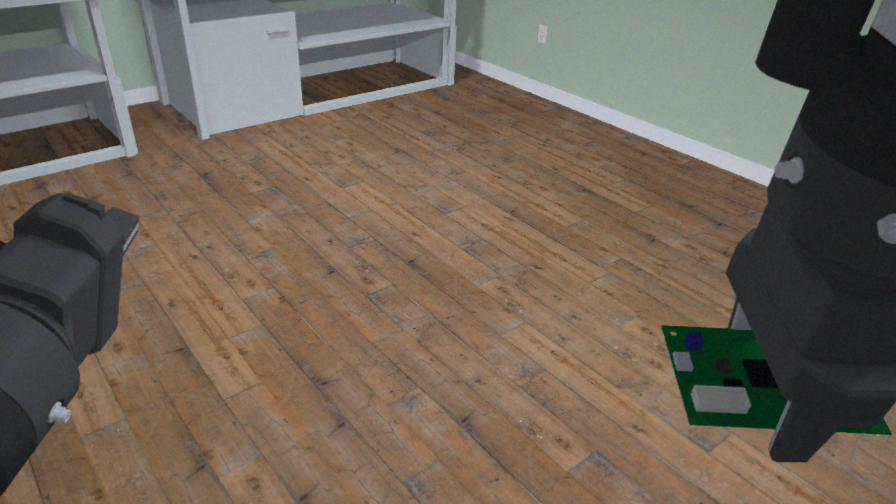

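Request:
{"name": "move", "arguments": {
  "base": {"x_m_s":0.38,"for_s":5},
  "blocking": false,
  "cameras": []
}}

Request:
{"name": "wait", "arguments": {
  "seconds": 4,
  "cameras": []
}}

Request:
{"name": "move", "arguments": {
  "base": {"x_m_s":0.38,"for_s":3.55},
  "cameras": []
}}

Request:
{"name": "move", "arguments": {
  "base": {"turn_rad_s":0.6,"for_s":1.22},
  "cameras": ["head_camera"]
}}

Scene clock: 318.17 s.
Joint torques (N m): left_arm=[-10.51 3.89 3.8 -7.89 -0.16 -1.63 0.39] | right_arm=[-17.31 -7.42 -10.18 0.47 0.31 -0.22 -0.19]
External joint torques (N m): left_arm=[0.61 -0.94 -0.05 1.1 0.18 0.22 0.44] | right_arm=[2.23 1.49 0.08 0.12 -0.17 -0.05 -0.2]
Motor temperatures (°C): left_arm=[29 31 29 33 38 34 40] | right_arm=[36 34 29 32 45 35 36]
Wrist force (N): left_arm=[-7.9 -2.8 -3.1] | right_arm=[0.9 10.8 -13.4]
Wrist torque (N m): left_arm=[0.20 -0.81 -0.16] | right_arm=[-0.08 0.77 0.54]
Wrist force, peak (N): left_arm=[-8.2 -2.8 -3.0] | right_arm=[1.1 10.8 -14.2]
move: moving
base_odometry: x=-1.350 y=+0.359 heading=-0.101
lidar_m: 3.75 3.42 2.54 1.60 1.45 1.46 1.40 0.96 0.96 1.12 2.41 3.20
base_status: moving
joint_positions: torso_squat_rad=+0.400 torso_shift_rad=+0.120 torso_pitch_rad=+0.149 torso_yaw_rad=+0.000 left_shoulder_pitch_rad=-0.200 left_shoulder_roll_rad=+0.350 left_shoulder_yaw_rad=+0.000 left_elbow_rad=-2.200 left_forearm_roll_rad=+0.000 left_wrist_pitch_rad=+0.600 left_hand_roll_rad=+0.000 left_gripper_m=+0.000 right_shoulder_pitch_rad=-1.420 right_shoulder_roll_rad=-1.124 right_shoulder_yaw_rad=+0.736 right_elbow_rad=-1.792 right_forearm_roll_rad=-1.554 right_wrist_pitch_rad=+1.855 right_hand_roll_rad=-1.009 right_gripper_m=+0.070 head_pan_rad=+0.000 head_tilt_rad=+0.450
joint_status: not commanded
wheel_motors_off: 0
motor_effort: left_wheel=+22(25) right_wheel=+12(28)
chest: x=-0.1050 y=-0.0007 z=+1.2266 quat_wxyz=(+0.997, +0.000, +0.075, +0.000) (m; base frame)
left_hand: x=+0.4007 y=+0.2346 z=+1.1899 quat_wxyz=(+0.668, +0.098, -0.724, -0.144) (m; base frame)
right_hand: x=+0.3044 y=-0.2001 z=+1.1914 quat_wxyz=(+0.997, -0.001, -0.075, +0.000) (m; base frame)
pictures: none
No camera images: "cameras" was empty.

Scene clock: 322.17 s.
Joint torques (N m): left_arm=[-10.27 3.74 3.43 -8.13 -0.2 -1.53 0.41] | right_arm=[-17.67 -7.52 -10.22 0.33 0.31 -0.35 -0.13]
External joint torques (N m): left_arm=[0.84 -1.09 -0.43 0.86 0.13 0.31 0.46] | right_arm=[1.87 1.39 0.04 -0.03 -0.17 -0.18 -0.14]
Motor temperatures (°C): left_arm=[29 31 29 33 38 34 40] | right_arm=[36 34 29 32 45 35 36]
Wrist force (N): left_arm=[-7.9 -2.7 -2.8] | right_arm=[1.1 10.6 -13.7]
Wrist torque (N m): left_arm=[0.17 -0.78 -0.16] | right_arm=[-0.04 0.79 0.54]
Wrist force, peak (N): left_arm=[-8.1 -2.6 -3.1] | right_arm=[1.4 11.0 -13.9]
earlier move: moving
base_odometry: x=+0.123 y=+0.209 heading=-0.101
lidar_m: 2.73 2.24 2.23 2.63 2.40 2.42 2.88 2.06 2.48 2.47 2.21 2.24
base_status: moving
joint_positions: torso_squat_rad=+0.400 torso_shift_rad=+0.120 torso_pitch_rad=+0.150 torso_yaw_rad=+0.000 left_shoulder_pitch_rad=-0.200 left_shoulder_roll_rad=+0.350 left_shoulder_yaw_rad=+0.000 left_elbow_rad=-2.200 left_forearm_roll_rad=+0.000 left_wrist_pitch_rad=+0.600 left_hand_roll_rad=+0.000 left_gripper_m=+0.000 right_shoulder_pitch_rad=-1.420 right_shoulder_roll_rad=-1.124 right_shoulder_yaw_rad=+0.736 right_elbow_rad=-1.792 right_forearm_roll_rad=-1.554 right_wrist_pitch_rad=+1.855 right_hand_roll_rad=-1.009 right_gripper_m=+0.070 head_pan_rad=+0.000 head_tilt_rad=+0.450
joint_status: not commanded
wheel_motors_off: 0
motor_effort: left_wheel=+10(28) right_wheel=+8(28)
chest: x=-0.1047 y=-0.0007 z=+1.2266 quat_wxyz=(+0.997, +0.000, +0.075, +0.000) (m; base frame)
left_hand: x=+0.4010 y=+0.2346 z=+1.1896 quat_wxyz=(+0.668, +0.098, -0.723, -0.144) (m; base frame)
right_hand: x=+0.3048 y=-0.2001 z=+1.1912 quat_wxyz=(+0.997, -0.001, -0.075, +0.000) (m; base frame)
wait: 4.00 s; no rest
pictures: none
No camera images: "cameras" was empty.

Scene clock: 327.03 s.
Joint torques (N m): left_arm=[-10.31 3.7 3.64 -8.01 -0.23 -1.58 0.45] | right_arm=[-17.67 -7.33 -10.08 0.43 0.33 -0.27 -0.19]
External joint torques (N m): left_arm=[0.8 -1.13 -0.22 0.98 0.1 0.26 0.5] | right_arm=[1.86 1.58 0.18 0.08 -0.15 -0.1 -0.2]
Motor temperatures (°C): left_arm=[29 31 29 33 38 34 40] | right_arm=[36 34 29 32 45 35 36]
Wrist force (N): left_arm=[-7.9 -2.3 -3.1] | right_arm=[1.0 10.9 -13.5]
Wrist torque (N m): left_arm=[0.16 -0.82 -0.16] | right_arm=[-0.06 0.77 0.55]
Wrist force, peak (N): left_arm=[-7.9 -2.8 -3.5] | right_arm=[1.6 11.1 -13.9]
move: done
base_odometry: x=+1.648 y=+0.054 heading=-0.101
lidar_m: 1.33 1.73 1.12 1.33 2.60 3.41 3.59 3.33 2.19 1.38 1.24 1.25
base_status: done (sent for 3.57 of 3.57 s)
joint_positions: torso_squat_rad=+0.400 torso_shift_rad=+0.120 torso_pitch_rad=+0.150 torso_yaw_rad=+0.000 left_shoulder_pitch_rad=-0.200 left_shoulder_roll_rad=+0.350 left_shoulder_yaw_rad=+0.000 left_elbow_rad=-2.200 left_forearm_roll_rad=+0.000 left_wrist_pitch_rad=+0.600 left_hand_roll_rad=+0.000 left_gripper_m=+0.000 right_shoulder_pitch_rad=-1.420 right_shoulder_roll_rad=-1.124 right_shoulder_yaw_rad=+0.736 right_elbow_rad=-1.792 right_forearm_roll_rad=-1.554 right_wrist_pitch_rad=+1.855 right_hand_roll_rad=-1.009 right_gripper_m=+0.070 head_pan_rad=+0.000 head_tilt_rad=+0.450
joint_status: not commanded
wheel_motors_off: 0
motor_effort: left_wheel=-1(13) right_wheel=-4(9)
chest: x=-0.1046 y=-0.0007 z=+1.2266 quat_wxyz=(+0.997, +0.000, +0.075, +0.000) (m; base frame)
left_hand: x=+0.4011 y=+0.2346 z=+1.1896 quat_wxyz=(+0.668, +0.098, -0.723, -0.144) (m; base frame)
right_hand: x=+0.3049 y=-0.2001 z=+1.1911 quat_wxyz=(+0.997, -0.001, -0.075, +0.000) (m; base frame)
pictures: none
No camera images: "cameras" was empty.

Scene clock: 329.77 s.
Joint torques (N m): left_arm=[-10.43 3.72 3.43 -8.08 -0.24 -1.63 0.38] | right_arm=[-17.73 -7.46 -9.98 0.3 0.34 -0.3 -0.2]
External joint torques (N m): left_arm=[0.67 -1.11 -0.42 0.91 0.1 0.22 0.42] | right_arm=[1.81 1.45 0.28 -0.05 -0.14 -0.13 -0.21]
Motor temperatures (°C): left_arm=[29 31 29 33 38 34 40] | right_arm=[36 34 29 32 45 35 36]
Wrist force (N): left_arm=[-7.7 -2.5 -3.0] | right_arm=[1.1 10.9 -13.6]
Wrist torque (N m): left_arm=[0.18 -0.79 -0.15] | right_arm=[-0.06 0.77 0.53]
Wrist force, peak (N): left_arm=[-8.2 -2.7 -3.0] | right_arm=[1.5 11.0 -14.0]
move: done
base_odometry: x=+1.648 y=+0.054 heading=+0.638
lidar_m: 1.11 1.13 1.61 3.36 3.56 3.37 3.32 1.71 1.29 1.25 1.30 1.34
base_status: done (sent for 1.23 of 1.23 s)
joint_positions: torso_squat_rad=+0.400 torso_shift_rad=+0.120 torso_pitch_rad=+0.150 torso_yaw_rad=+0.000 left_shoulder_pitch_rad=-0.200 left_shoulder_roll_rad=+0.350 left_shoulder_yaw_rad=+0.000 left_elbow_rad=-2.200 left_forearm_roll_rad=+0.000 left_wrist_pitch_rad=+0.600 left_hand_roll_rad=+0.000 left_gripper_m=+0.000 right_shoulder_pitch_rad=-1.420 right_shoulder_roll_rad=-1.124 right_shoulder_yaw_rad=+0.736 right_elbow_rad=-1.792 right_forearm_roll_rad=-1.554 right_wrist_pitch_rad=+1.855 right_hand_roll_rad=-1.009 right_gripper_m=+0.070 head_pan_rad=+0.000 head_tilt_rad=+0.450
joint_status: not commanded
wheel_motors_off: 0
motor_effort: left_wheel=+0(25) right_wheel=+2(22)
chest: x=-0.1046 y=-0.0007 z=+1.2266 quat_wxyz=(+0.997, +0.000, +0.075, +0.000) (m; base frame)
left_hand: x=+0.4011 y=+0.2346 z=+1.1896 quat_wxyz=(+0.668, +0.098, -0.723, -0.144) (m; base frame)
right_hand: x=+0.3049 y=-0.2001 z=+1.1911 quat_wxyz=(+0.997, -0.001, -0.075, +0.000) (m; base frame)
pictures: head_camera
camera_calibration:
head_camera: T_world_to_cam=[[0.0154294, -0.99876, 0.0473265, -0.0689548], [-0.531346, -0.0482859, -0.845777, 1.23267], [0.847014, -0.012097, -0.531433, 0.739022], [0, 0, 0, 1]] pos_world=[0.0300788, -0.0004086, 1.43857]

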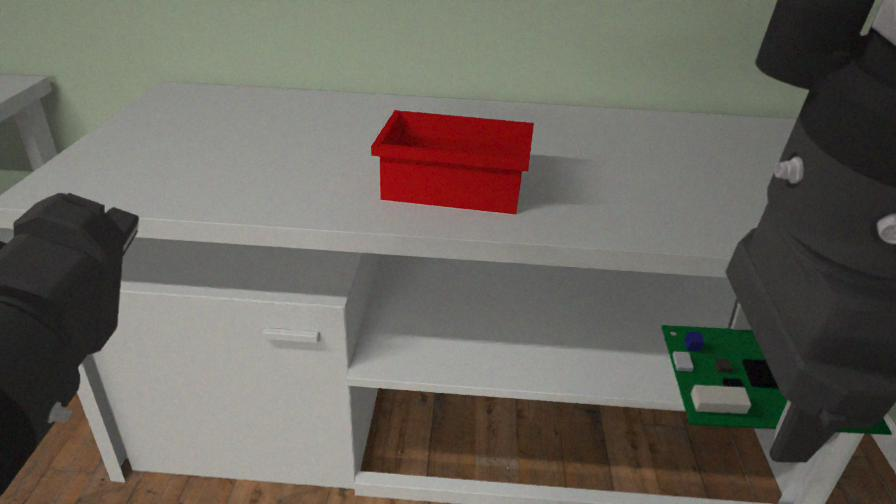

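Request:
{"name": "move", "arguments": {
  "base": {"turn_rad_s":0.3,"for_s":0.367},
  "cameras": []
}}

Request:
{"name": "move", "arguments": {
  "base": {"x_m_s":0.3,"for_s":2.5},
  "cameras": []
}}

Request:
{"name": "move", "arguments": {
  "base": {"turn_rad_s":-0.3,"for_s":0.477},
  "joints": {"head_tilt_rad":0.6},
  "cameras": ["head_camera"]
}}

Scene clock: 357.63 s.
Joint torques (N m): left_arm=[-10.32 3.66 3.63 -8.04 -0.22 -1.71 0.44] | right_arm=[-17.68 -7.38 -10.2 0.36 0.25 -0.32 -0.25]
External joint torques (N m): left_arm=[0.79 -1.17 -0.22 0.95 0.11 0.14 0.48] | right_arm=[1.86 1.53 0.07 0.01 -0.23 -0.15 -0.26]
Motor temperatures (°C): left_arm=[29 31 29 33 38 34 40] | right_arm=[36 34 29 32 45 35 36]
Wrist force (N): left_arm=[-7.7 -2.7 -2.8] | right_arm=[1.0 10.8 -13.7]
Wrist torque (N m): left_arm=[0.20 -0.76 -0.16] | right_arm=[-0.08 0.78 0.53]
Wrist force, peak (N): left_arm=[-8.0 -2.8 -3.1] | right_arm=[1.4 11.3 -14.0]
move: done
base_odometry: x=+1.648 y=+0.054 heading=+0.705
lidar_m: 1.11 1.17 2.60 3.36 3.64 3.38 3.32 1.61 1.27 1.25 1.33 1.39
base_status: done (sent for 0.37 of 0.37 s)
joint_positions: torso_squat_rad=+0.400 torso_shift_rad=+0.120 torso_pitch_rad=+0.150 torso_yaw_rad=+0.000 left_shoulder_pitch_rad=-0.200 left_shoulder_roll_rad=+0.350 left_shoulder_yaw_rad=+0.000 left_elbow_rad=-2.200 left_forearm_roll_rad=+0.000 left_wrist_pitch_rad=+0.600 left_hand_roll_rad=+0.000 left_gripper_m=+0.000 right_shoulder_pitch_rad=-1.420 right_shoulder_roll_rad=-1.124 right_shoulder_yaw_rad=+0.736 right_elbow_rad=-1.792 right_forearm_roll_rad=-1.554 right_wrist_pitch_rad=+1.855 right_hand_roll_rad=-1.009 right_gripper_m=+0.070 head_pan_rad=+0.000 head_tilt_rad=+0.450
joint_status: not commanded
wheel_motors_off: 0
motor_effort: left_wheel=-1(20) right_wheel=+3(22)
chest: x=-0.1046 y=-0.0007 z=+1.2266 quat_wxyz=(+0.997, +0.000, +0.075, +0.000) (m; base frame)
left_hand: x=+0.4011 y=+0.2346 z=+1.1896 quat_wxyz=(+0.668, +0.098, -0.723, -0.144) (m; base frame)
right_hand: x=+0.3049 y=-0.2001 z=+1.1911 quat_wxyz=(+0.997, -0.001, -0.075, +0.000) (m; base frame)
pictures: none
No camera images: "cameras" was empty.

Scene clock: 361.23 s.
Joint torques (N m): left_arm=[-10.46 3.63 3.51 -8.01 -0.24 -1.63 0.42] | right_arm=[-17.61 -7.77 -10.32 0.44 0.31 -0.26 -0.16]
External joint torques (N m): left_arm=[0.65 -1.2 -0.35 0.98 0.09 0.22 0.46] | right_arm=[1.93 1.14 -0.06 0.09 -0.17 -0.09 -0.17]
Motor temperatures (°C): left_arm=[29 31 29 33 38 34 40] | right_arm=[36 34 29 32 45 35 36]
Wrist force (N): left_arm=[-7.6 -2.4 -3.1] | right_arm=[1.1 10.7 -13.5]
Wrist torque (N m): left_arm=[0.16 -0.79 -0.16] | right_arm=[-0.04 0.79 0.54]
Wrist force, peak (N): left_arm=[-8.1 -2.7 -3.7] | right_arm=[1.1 11.2 -13.9]
move: done
base_odometry: x=+2.219 y=+0.540 heading=+0.705
lidar_m: 0.46 0.38 0.54 2.32 3.55 4.09 3.72 1.72 1.35 0.97 1.00 1.00
base_status: done (sent for 2.5 of 2.5 s)
joint_positions: torso_squat_rad=+0.400 torso_shift_rad=+0.120 torso_pitch_rad=+0.150 torso_yaw_rad=+0.000 left_shoulder_pitch_rad=-0.200 left_shoulder_roll_rad=+0.350 left_shoulder_yaw_rad=+0.000 left_elbow_rad=-2.200 left_forearm_roll_rad=+0.000 left_wrist_pitch_rad=+0.600 left_hand_roll_rad=+0.000 left_gripper_m=+0.000 right_shoulder_pitch_rad=-1.420 right_shoulder_roll_rad=-1.124 right_shoulder_yaw_rad=+0.736 right_elbow_rad=-1.792 right_forearm_roll_rad=-1.554 right_wrist_pitch_rad=+1.855 right_hand_roll_rad=-1.009 right_gripper_m=+0.070 head_pan_rad=+0.000 head_tilt_rad=+0.450
joint_status: not commanded
wheel_motors_off: 0
motor_effort: left_wheel=-3(27) right_wheel=-3(29)
chest: x=-0.1046 y=-0.0007 z=+1.2266 quat_wxyz=(+0.997, +0.000, +0.075, +0.000) (m; base frame)
left_hand: x=+0.4011 y=+0.2346 z=+1.1896 quat_wxyz=(+0.668, +0.098, -0.723, -0.144) (m; base frame)
right_hand: x=+0.3049 y=-0.2001 z=+1.1911 quat_wxyz=(+0.997, -0.001, -0.075, +0.000) (m; base frame)
pictures: none
No camera images: "cameras" was empty.

Scene clock: 362.47 s.
Joint torques (N m): left_arm=[-10.26 3.81 3.47 -8.09 -0.19 -1.64 0.44] | right_arm=[-17.62 -7.59 -10.4 0.33 0.28 -0.3 -0.17]
External joint torques (N m): left_arm=[0.85 -1.01 -0.38 0.9 0.14 0.21 0.48] | right_arm=[1.91 1.32 -0.14 -0.02 -0.2 -0.13 -0.17]
Motor temperatures (°C): left_arm=[29 31 29 33 38 34 40] | right_arm=[36 34 29 32 45 35 36]
Wrist force (N): left_arm=[-8.0 -2.7 -3.1] | right_arm=[1.1 10.7 -13.4]
Wrist torque (N m): left_arm=[0.20 -0.81 -0.16] | right_arm=[-0.05 0.79 0.54]
Wrist force, peak (N): left_arm=[-8.2 -2.4 -3.0] | right_arm=[1.1 11.1 -13.9]
move: done
base_odometry: x=+2.219 y=+0.540 heading=+0.597
lidar_m: 0.66 0.38 0.48 1.20 3.43 4.13 4.07 1.89 1.38 1.33 0.97 1.02
base_status: done (sent for 0.47 of 0.47 s)
joint_positions: torso_squat_rad=+0.400 torso_shift_rad=+0.120 torso_pitch_rad=+0.150 torso_yaw_rad=+0.000 left_shoulder_pitch_rad=-0.200 left_shoulder_roll_rad=+0.350 left_shoulder_yaw_rad=+0.000 left_elbow_rad=-2.200 left_forearm_roll_rad=+0.000 left_wrist_pitch_rad=+0.600 left_hand_roll_rad=+0.000 left_gripper_m=+0.000 right_shoulder_pitch_rad=-1.420 right_shoulder_roll_rad=-1.124 right_shoulder_yaw_rad=+0.736 right_elbow_rad=-1.792 right_forearm_roll_rad=-1.554 right_wrist_pitch_rad=+1.855 right_hand_roll_rad=-1.009 right_gripper_m=+0.070 head_pan_rad=+0.000 head_tilt_rad=+0.600
joint_status: all done
wheel_motors_off: 0
motor_effort: left_wheel=+1(21) right_wheel=-5(23)
chest: x=-0.1046 y=-0.0007 z=+1.2266 quat_wxyz=(+0.997, +0.000, +0.075, +0.000) (m; base frame)
left_hand: x=+0.4011 y=+0.2346 z=+1.1896 quat_wxyz=(+0.668, +0.098, -0.723, -0.144) (m; base frame)
right_hand: x=+0.3048 y=-0.2001 z=+1.1911 quat_wxyz=(+0.997, -0.001, -0.075, +0.000) (m; base frame)
pictures: head_camera
camera_calibration:
head_camera: T_world_to_cam=[[0.0224717, -0.998758, 0.0444726, -0.0645285], [-0.651718, -0.0483674, -0.756918, 1.10002], [0.758129, -0.0119743, -0.651995, 0.905653], [0, 0, 0, 1]] pos_world=[0.0317482, -0.000398898, 1.42597]

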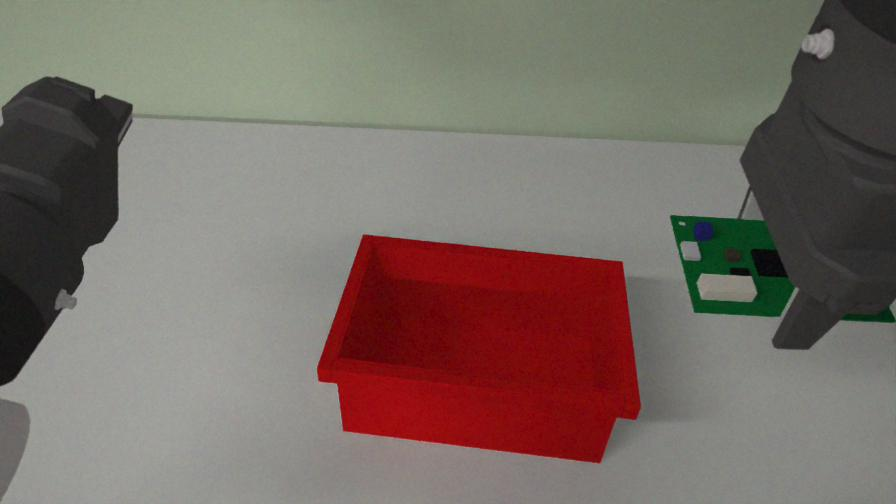

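Request:
{"name": "move", "arguments": {
  "joints": {"torso_squat_rad":0.45,"torso_pitch_rad":0.5,"head_tilt_rad":0.5},
  "cameras": []
}}

Request:
{"name": "move", "arguments": {
  "target": {"side":"right","x":0.46,"y":-0.12,"z":1.13,"quat_wxyz":[1,0,0,0]},
  "cameras": []
}}

Request:
{"name": "move", "arguments": {
  "target": {"side":"right","x":0.52,"y":-0.08,"z":1.05,"quat_wxyz":[1,0,0,0]},
  "cameras": ["head_camera","right_wrist_camera"]
}}

Scene clock: 378.07 s.
Joint torques (N m): left_arm=[-5.61 3.46 3.24 -9.08 -0.17 -1.63 0.43] | right_arm=[-16.56 -9.27 -9.97 -1.5 -0.31 0.14 -0.2]
External joint torques (N m): left_arm=[0.33 -0.84 -0.23 1.01 0.12 0.2 0.48] | right_arm=[1.92 1.33 0.25 0.34 -0.21 -0.08 -0.19]
Motor temperatures (°C): left_arm=[29 31 29 33 38 34 40] | right_arm=[36 34 29 32 45 35 36]
Wrist force (N): left_arm=[-7.3 -2.2 -4.9] | right_arm=[3.7 10.9 -13.4]
Wrist torque (N m): left_arm=[0.14 -0.77 -0.19] | right_arm=[-0.08 0.94 0.55]
Wrist force, peak (N): left_arm=[-8.1 -2.1 -5.2] | right_arm=[3.5 11.0 -14.1]
move: done
base_odometry: x=+2.219 y=+0.540 heading=+0.597
lidar_m: 0.65 0.38 0.47 1.20 3.43 4.12 4.07 1.88 1.39 1.33 0.97 1.02
base_status: not commanded
joint_positions: torso_squat_rad=+0.450 torso_shift_rad=+0.120 torso_pitch_rad=+0.500 torso_yaw_rad=+0.000 left_shoulder_pitch_rad=-0.200 left_shoulder_roll_rad=+0.350 left_shoulder_yaw_rad=+0.000 left_elbow_rad=-2.200 left_forearm_roll_rad=+0.000 left_wrist_pitch_rad=+0.600 left_hand_roll_rad=+0.000 left_gripper_m=+0.000 right_shoulder_pitch_rad=-1.420 right_shoulder_roll_rad=-1.124 right_shoulder_yaw_rad=+0.736 right_elbow_rad=-1.792 right_forearm_roll_rad=-1.554 right_wrist_pitch_rad=+1.855 right_hand_roll_rad=-1.009 right_gripper_m=+0.070 head_pan_rad=+0.000 head_tilt_rad=+0.500
joint_status: all done
wheel_motors_off: 0
motor_effort: left_wheel=+0(2) right_wheel=-4(6)
chest: x=-0.0042 y=-0.0007 z=+1.1778 quat_wxyz=(+0.969, +0.000, +0.247, +0.000) (m; base frame)
left_hand: x=+0.4581 y=+0.2347 z=+0.9697 quat_wxyz=(+0.784, +0.072, -0.596, -0.159) (m; base frame)
right_hand: x=+0.3683 y=-0.1999 z=+1.0042 quat_wxyz=(+0.995, -0.001, +0.100, +0.000) (m; base frame)
pictures: none
No camera images: "cameras" was empty.

Scene clock: 379.80 s.
Joint torques (N m): left_arm=[-5.4 3.23 3.23 -9.19 -0.17 -1.61 0.49] | right_arm=[-20.7 -6.82 -7.71 0.21 0.02 0.24 0.26]
External joint torques (N m): left_arm=[0.54 -1.07 -0.24 0.9 0.12 0.22 0.54] | right_arm=[2.56 1.06 1.88 0.94 -0.22 0.27 0.26]
Motor temperatures (°C): left_arm=[29 31 29 33 38 34 40] | right_arm=[36 34 29 32 45 35 36]
Wrist force (N): left_arm=[-7.3 -2.3 -5.3] | right_arm=[2.4 10.8 -13.7]
Wrist torque (N m): left_arm=[0.14 -0.75 -0.18] | right_arm=[-0.09 0.88 0.53]
Wrist force, peak (N): left_arm=[-7.9 -2.4 -5.3] | right_arm=[3.4 10.9 -14.5]
move: done
base_odometry: x=+2.219 y=+0.540 heading=+0.597
lidar_m: 0.65 0.38 0.47 1.19 3.43 4.14 4.06 1.90 1.37 1.33 0.97 1.02
base_status: not commanded
joint_positions: torso_squat_rad=+0.450 torso_shift_rad=+0.120 torso_pitch_rad=+0.500 torso_yaw_rad=+0.000 left_shoulder_pitch_rad=-0.200 left_shoulder_roll_rad=+0.350 left_shoulder_yaw_rad=+0.000 left_elbow_rad=-2.200 left_forearm_roll_rad=+0.000 left_wrist_pitch_rad=+0.600 left_hand_roll_rad=+0.000 left_gripper_m=+0.000 right_shoulder_pitch_rad=-1.956 right_shoulder_roll_rad=-0.918 right_shoulder_yaw_rad=+0.884 right_elbow_rad=-1.384 right_forearm_roll_rad=-1.546 right_wrist_pitch_rad=+1.919 right_hand_roll_rad=-0.980 right_gripper_m=+0.070 head_pan_rad=+0.000 head_tilt_rad=+0.500
joint_status: all done
wheel_motors_off: 0
motor_effort: left_wheel=+1(2) right_wheel=-6(8)
chest: x=-0.0043 y=-0.0007 z=+1.1779 quat_wxyz=(+0.969, +0.000, +0.247, +0.000) (m; base frame)
left_hand: x=+0.4580 y=+0.2347 z=+0.9698 quat_wxyz=(+0.784, +0.072, -0.596, -0.159) (m; base frame)
right_hand: x=+0.4600 y=-0.1205 z=+1.1310 quat_wxyz=(+1.000, +0.003, -0.006, -0.001) (m; base frame)
right_hand_status: reached (checked arc, planned for 0.9 s): 1 mm and 0.7 deg off.
pictures: none
No camera images: "cameras" was empty.

Scene clock: 381.10 s.
Joint torques (N m): left_arm=[-5.54 3.34 3.24 -8.98 -0.19 -1.73 0.43] | right_arm=[-25.05 -8.34 -6.74 -0.94 0.07 0.08 -0.24]
External joint torques (N m): left_arm=[0.4 -0.96 -0.22 1.11 0.1 0.11 0.48] | right_arm=[1.47 0.04 0.73 1 -0.18 0.1 -0.24]
Motor temperatures (°C): left_arm=[29 31 29 33 38 34 40] | right_arm=[36 34 29 32 45 35 36]
Wrist force (N): left_arm=[-7.6 -2.2 -4.9] | right_arm=[2.2 11.1 -13.8]
Wrist torque (N m): left_arm=[0.14 -0.78 -0.18] | right_arm=[-0.08 0.86 0.50]
Wrist force, peak (N): left_arm=[-8.1 -2.6 -5.1] | right_arm=[2.0 11.7 -14.2]
move: done
base_odometry: x=+2.219 y=+0.540 heading=+0.597
lidar_m: 0.65 0.38 0.48 1.20 3.44 4.13 4.07 1.89 1.38 1.32 0.97 1.03
base_status: not commanded
joint_positions: torso_squat_rad=+0.450 torso_shift_rad=+0.120 torso_pitch_rad=+0.500 torso_yaw_rad=+0.000 left_shoulder_pitch_rad=-0.200 left_shoulder_roll_rad=+0.350 left_shoulder_yaw_rad=+0.000 left_elbow_rad=-2.200 left_forearm_roll_rad=+0.000 left_wrist_pitch_rad=+0.600 left_hand_roll_rad=+0.000 left_gripper_m=+0.000 right_shoulder_pitch_rad=-1.962 right_shoulder_roll_rad=-0.629 right_shoulder_yaw_rad=+0.994 right_elbow_rad=-0.895 right_forearm_roll_rad=-1.381 right_wrist_pitch_rad=+1.735 right_hand_roll_rad=-0.738 right_gripper_m=+0.070 head_pan_rad=+0.000 head_tilt_rad=+0.500
joint_status: all done
wheel_motors_off: 0
motor_effort: left_wheel=+3(3) right_wheel=-7(9)
chest: x=-0.0043 y=-0.0007 z=+1.1779 quat_wxyz=(+0.969, +0.000, +0.247, +0.000) (m; base frame)
left_hand: x=+0.4580 y=+0.2347 z=+0.9698 quat_wxyz=(+0.784, +0.072, -0.596, -0.159) (m; base frame)
right_hand: x=+0.5199 y=-0.0799 z=+1.0501 quat_wxyz=(+1.000, +0.000, -0.001, +0.000) (m; base frame)
right_hand_status: reached (checked arc, planned for 0.8 s): 0 mm and 0.1 deg off.
pictures: head_camera, right_wrist_camera
camera_calibration:
head_camera: T_world_to_cam=[[0.0329204, -0.998754, 0.0375079, -0.056493], [-0.818673, -0.0484738, -0.57221, 0.918103], [0.573315, -0.0118693, -0.819249, 0.975533], [0, 0, 0, 1]] pos_world=[0.194198, -0.000339764, 1.32667]
right_wrist_camera: T_world_to_cam=[[-0.99963, 0.0200439, -0.0183738, 0.54305], [0.00978371, 0.89561, 0.444733, -0.367379], [0.02537, 0.444389, -0.895475, 1.03435], [0, 0, 0, 1]] pos_world=[0.520202, -0.14151, 1.0996]

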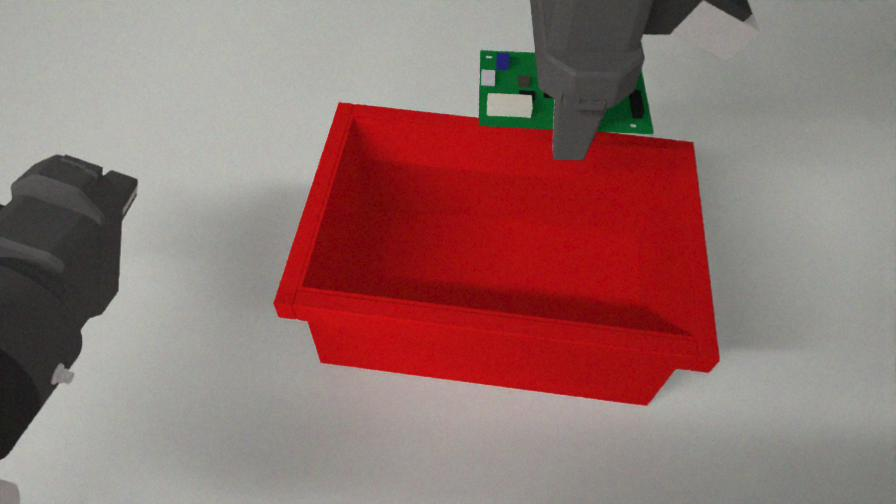

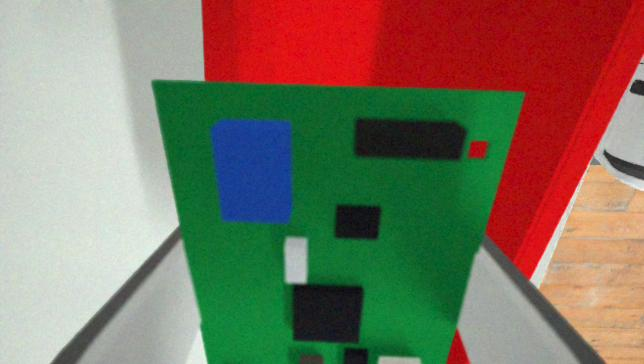

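Request:
{"name": "move", "arguments": {
  "target": {"side":"right","x":0.488,"y":-0.075,"z":1.05,"quat_wxyz":[1,0,0,0]},
  "cameras": []
}}

Request:
{"name": "move", "arguments": {
  "target": {"side":"right","x":0.488,"y":-0.075,"z":0.97,"quat_wxyz":[1,0,0,0]},
  "cameras": ["head_camera","right_wrist_camera"]
}}

Scene clock: 399.27 s.
Joint torques (N m): left_arm=[-5.67 3.36 2.91 -9.13 -0.15 -1.7 0.33] | right_arm=[-23.25 -8.09 -9.5 -1.6 -0.04 0.05 0.11]
External joint torques (N m): left_arm=[0.26 -0.93 -0.55 0.96 0.14 0.13 0.38] | right_arm=[2.04 -0.01 -0.48 0.14 -0.28 0.06 0.11]
Motor temperatures (°C): left_arm=[29 31 29 33 38 34 40] | right_arm=[36 34 29 32 45 35 36]
Wrist force (N): left_arm=[-7.4 -2.3 -5.1] | right_arm=[2.3 10.6 -13.3]
Wrist torque (N m): left_arm=[0.16 -0.75 -0.18] | right_arm=[-0.03 0.85 0.52]
Wrist force, peak (N): left_arm=[-7.9 -2.3 -5.2] | right_arm=[2.2 11.0 -14.0]
move: done
base_odometry: x=+2.219 y=+0.540 heading=+0.597
lidar_m: 0.65 0.38 0.48 1.20 3.42 4.13 4.07 1.90 1.38 1.33 0.96 1.03
base_status: not commanded
joint_positions: torso_squat_rad=+0.450 torso_shift_rad=+0.120 torso_pitch_rad=+0.500 torso_yaw_rad=+0.000 left_shoulder_pitch_rad=-0.200 left_shoulder_roll_rad=+0.350 left_shoulder_yaw_rad=+0.000 left_elbow_rad=-2.200 left_forearm_roll_rad=+0.000 left_wrist_pitch_rad=+0.600 left_hand_roll_rad=+0.000 left_gripper_m=+0.000 right_shoulder_pitch_rad=-1.900 right_shoulder_roll_rad=-0.710 right_shoulder_yaw_rad=+0.973 right_elbow_rad=-1.164 right_forearm_roll_rad=-1.411 right_wrist_pitch_rad=+1.769 right_hand_roll_rad=-0.908 right_gripper_m=+0.070 head_pan_rad=+0.000 head_tilt_rad=+0.500
joint_status: all done
wheel_motors_off: 0
motor_effort: left_wheel=+0(2) right_wheel=-7(10)
chest: x=-0.0043 y=-0.0007 z=+1.1779 quat_wxyz=(+0.969, +0.000, +0.247, +0.000) (m; base frame)
left_hand: x=+0.4580 y=+0.2347 z=+0.9698 quat_wxyz=(+0.784, +0.072, -0.596, -0.159) (m; base frame)
right_hand: x=+0.4877 y=-0.0749 z=+1.0503 quat_wxyz=(+1.000, +0.000, +0.002, +0.000) (m; base frame)
right_hand_status: reached (checked arc, planned for 0.6 s): 0 mm and 0.3 deg off.
pictures: none
No camera images: "cameras" was empty.

Scene clock: 400.10 s.
Joint torques (N m): left_arm=[-5.57 3.3 3.19 -9.07 -0.1 -1.67 0.38] | right_arm=[-24.34 -6.86 -8.87 -1.83 0.01 0.23 0.19]
External joint torques (N m): left_arm=[0.37 -0.99 -0.27 1.02 0.2 0.16 0.43] | right_arm=[0.75 1.1 0.19 0.39 -0.24 0.24 0.19]
Motor temperatures (°C): left_arm=[29 31 29 33 38 34 40] | right_arm=[36 34 29 32 45 35 36]
Wrist force (N): left_arm=[-7.3 -2.4 -5.3] | right_arm=[1.9 11.0 -13.4]
Wrist torque (N m): left_arm=[0.15 -0.75 -0.19] | right_arm=[-0.09 0.83 0.50]
Wrist force, peak (N): left_arm=[-7.9 -2.2 -5.5] | right_arm=[2.1 11.2 -14.6]
move: done
base_odometry: x=+2.219 y=+0.540 heading=+0.597
lidar_m: 0.65 0.37 0.48 1.20 3.42 4.13 4.08 1.89 1.37 1.33 0.96 1.02
base_status: not commanded
joint_positions: torso_squat_rad=+0.450 torso_shift_rad=+0.120 torso_pitch_rad=+0.500 torso_yaw_rad=+0.000 left_shoulder_pitch_rad=-0.200 left_shoulder_roll_rad=+0.350 left_shoulder_yaw_rad=+0.000 left_elbow_rad=-2.200 left_forearm_roll_rad=+0.000 left_wrist_pitch_rad=+0.600 left_hand_roll_rad=+0.000 left_gripper_m=+0.000 right_shoulder_pitch_rad=-1.764 right_shoulder_roll_rad=-0.672 right_shoulder_yaw_rad=+1.030 right_elbow_rad=-1.160 right_forearm_roll_rad=-1.330 right_wrist_pitch_rad=+1.615 right_hand_roll_rad=-0.897 right_gripper_m=+0.070 head_pan_rad=+0.000 head_tilt_rad=+0.500
joint_status: all done
wheel_motors_off: 0
motor_effort: left_wheel=+1(2) right_wheel=-8(8)
chest: x=-0.0043 y=-0.0007 z=+1.1779 quat_wxyz=(+0.969, +0.000, +0.247, +0.000) (m; base frame)
left_hand: x=+0.4580 y=+0.2347 z=+0.9698 quat_wxyz=(+0.784, +0.072, -0.596, -0.159) (m; base frame)
right_hand: x=+0.4880 y=-0.0751 z=+0.9700 quat_wxyz=(+1.000, +0.000, +0.000, +0.000) (m; base frame)
right_hand_status: reached (checked arc, planned for 0.4 s): 0 mm and 0.0 deg off.
pictures: head_camera, right_wrist_camera
camera_calibration:
head_camera: T_world_to_cam=[[0.0329038, -0.998755, 0.037488, -0.0564822], [-0.818676, -0.0484488, -0.572208, 0.918097], [0.573312, -0.0118627, -0.819251, 0.975535], [0, 0, 0, 1]] pos_world=[0.194197, -0.00035878, 1.32667]
right_wrist_camera: T_world_to_cam=[[-0.999642, 0.0204416, -0.0172822, 0.508611], [0.0106409, 0.895881, 0.444166, -0.335591], [0.0245623, 0.443823, -0.895778, 0.961978], [0, 0, 0, 1]] pos_world=[0.488371, -0.136695, 1.01957]

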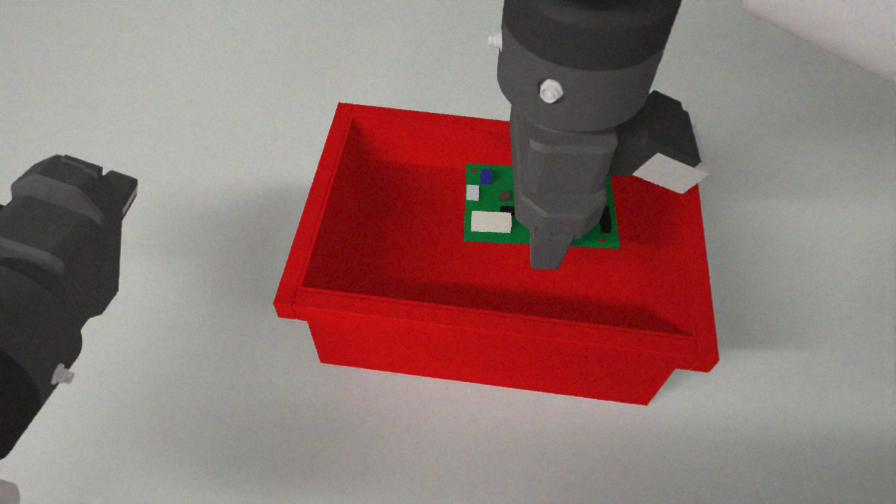

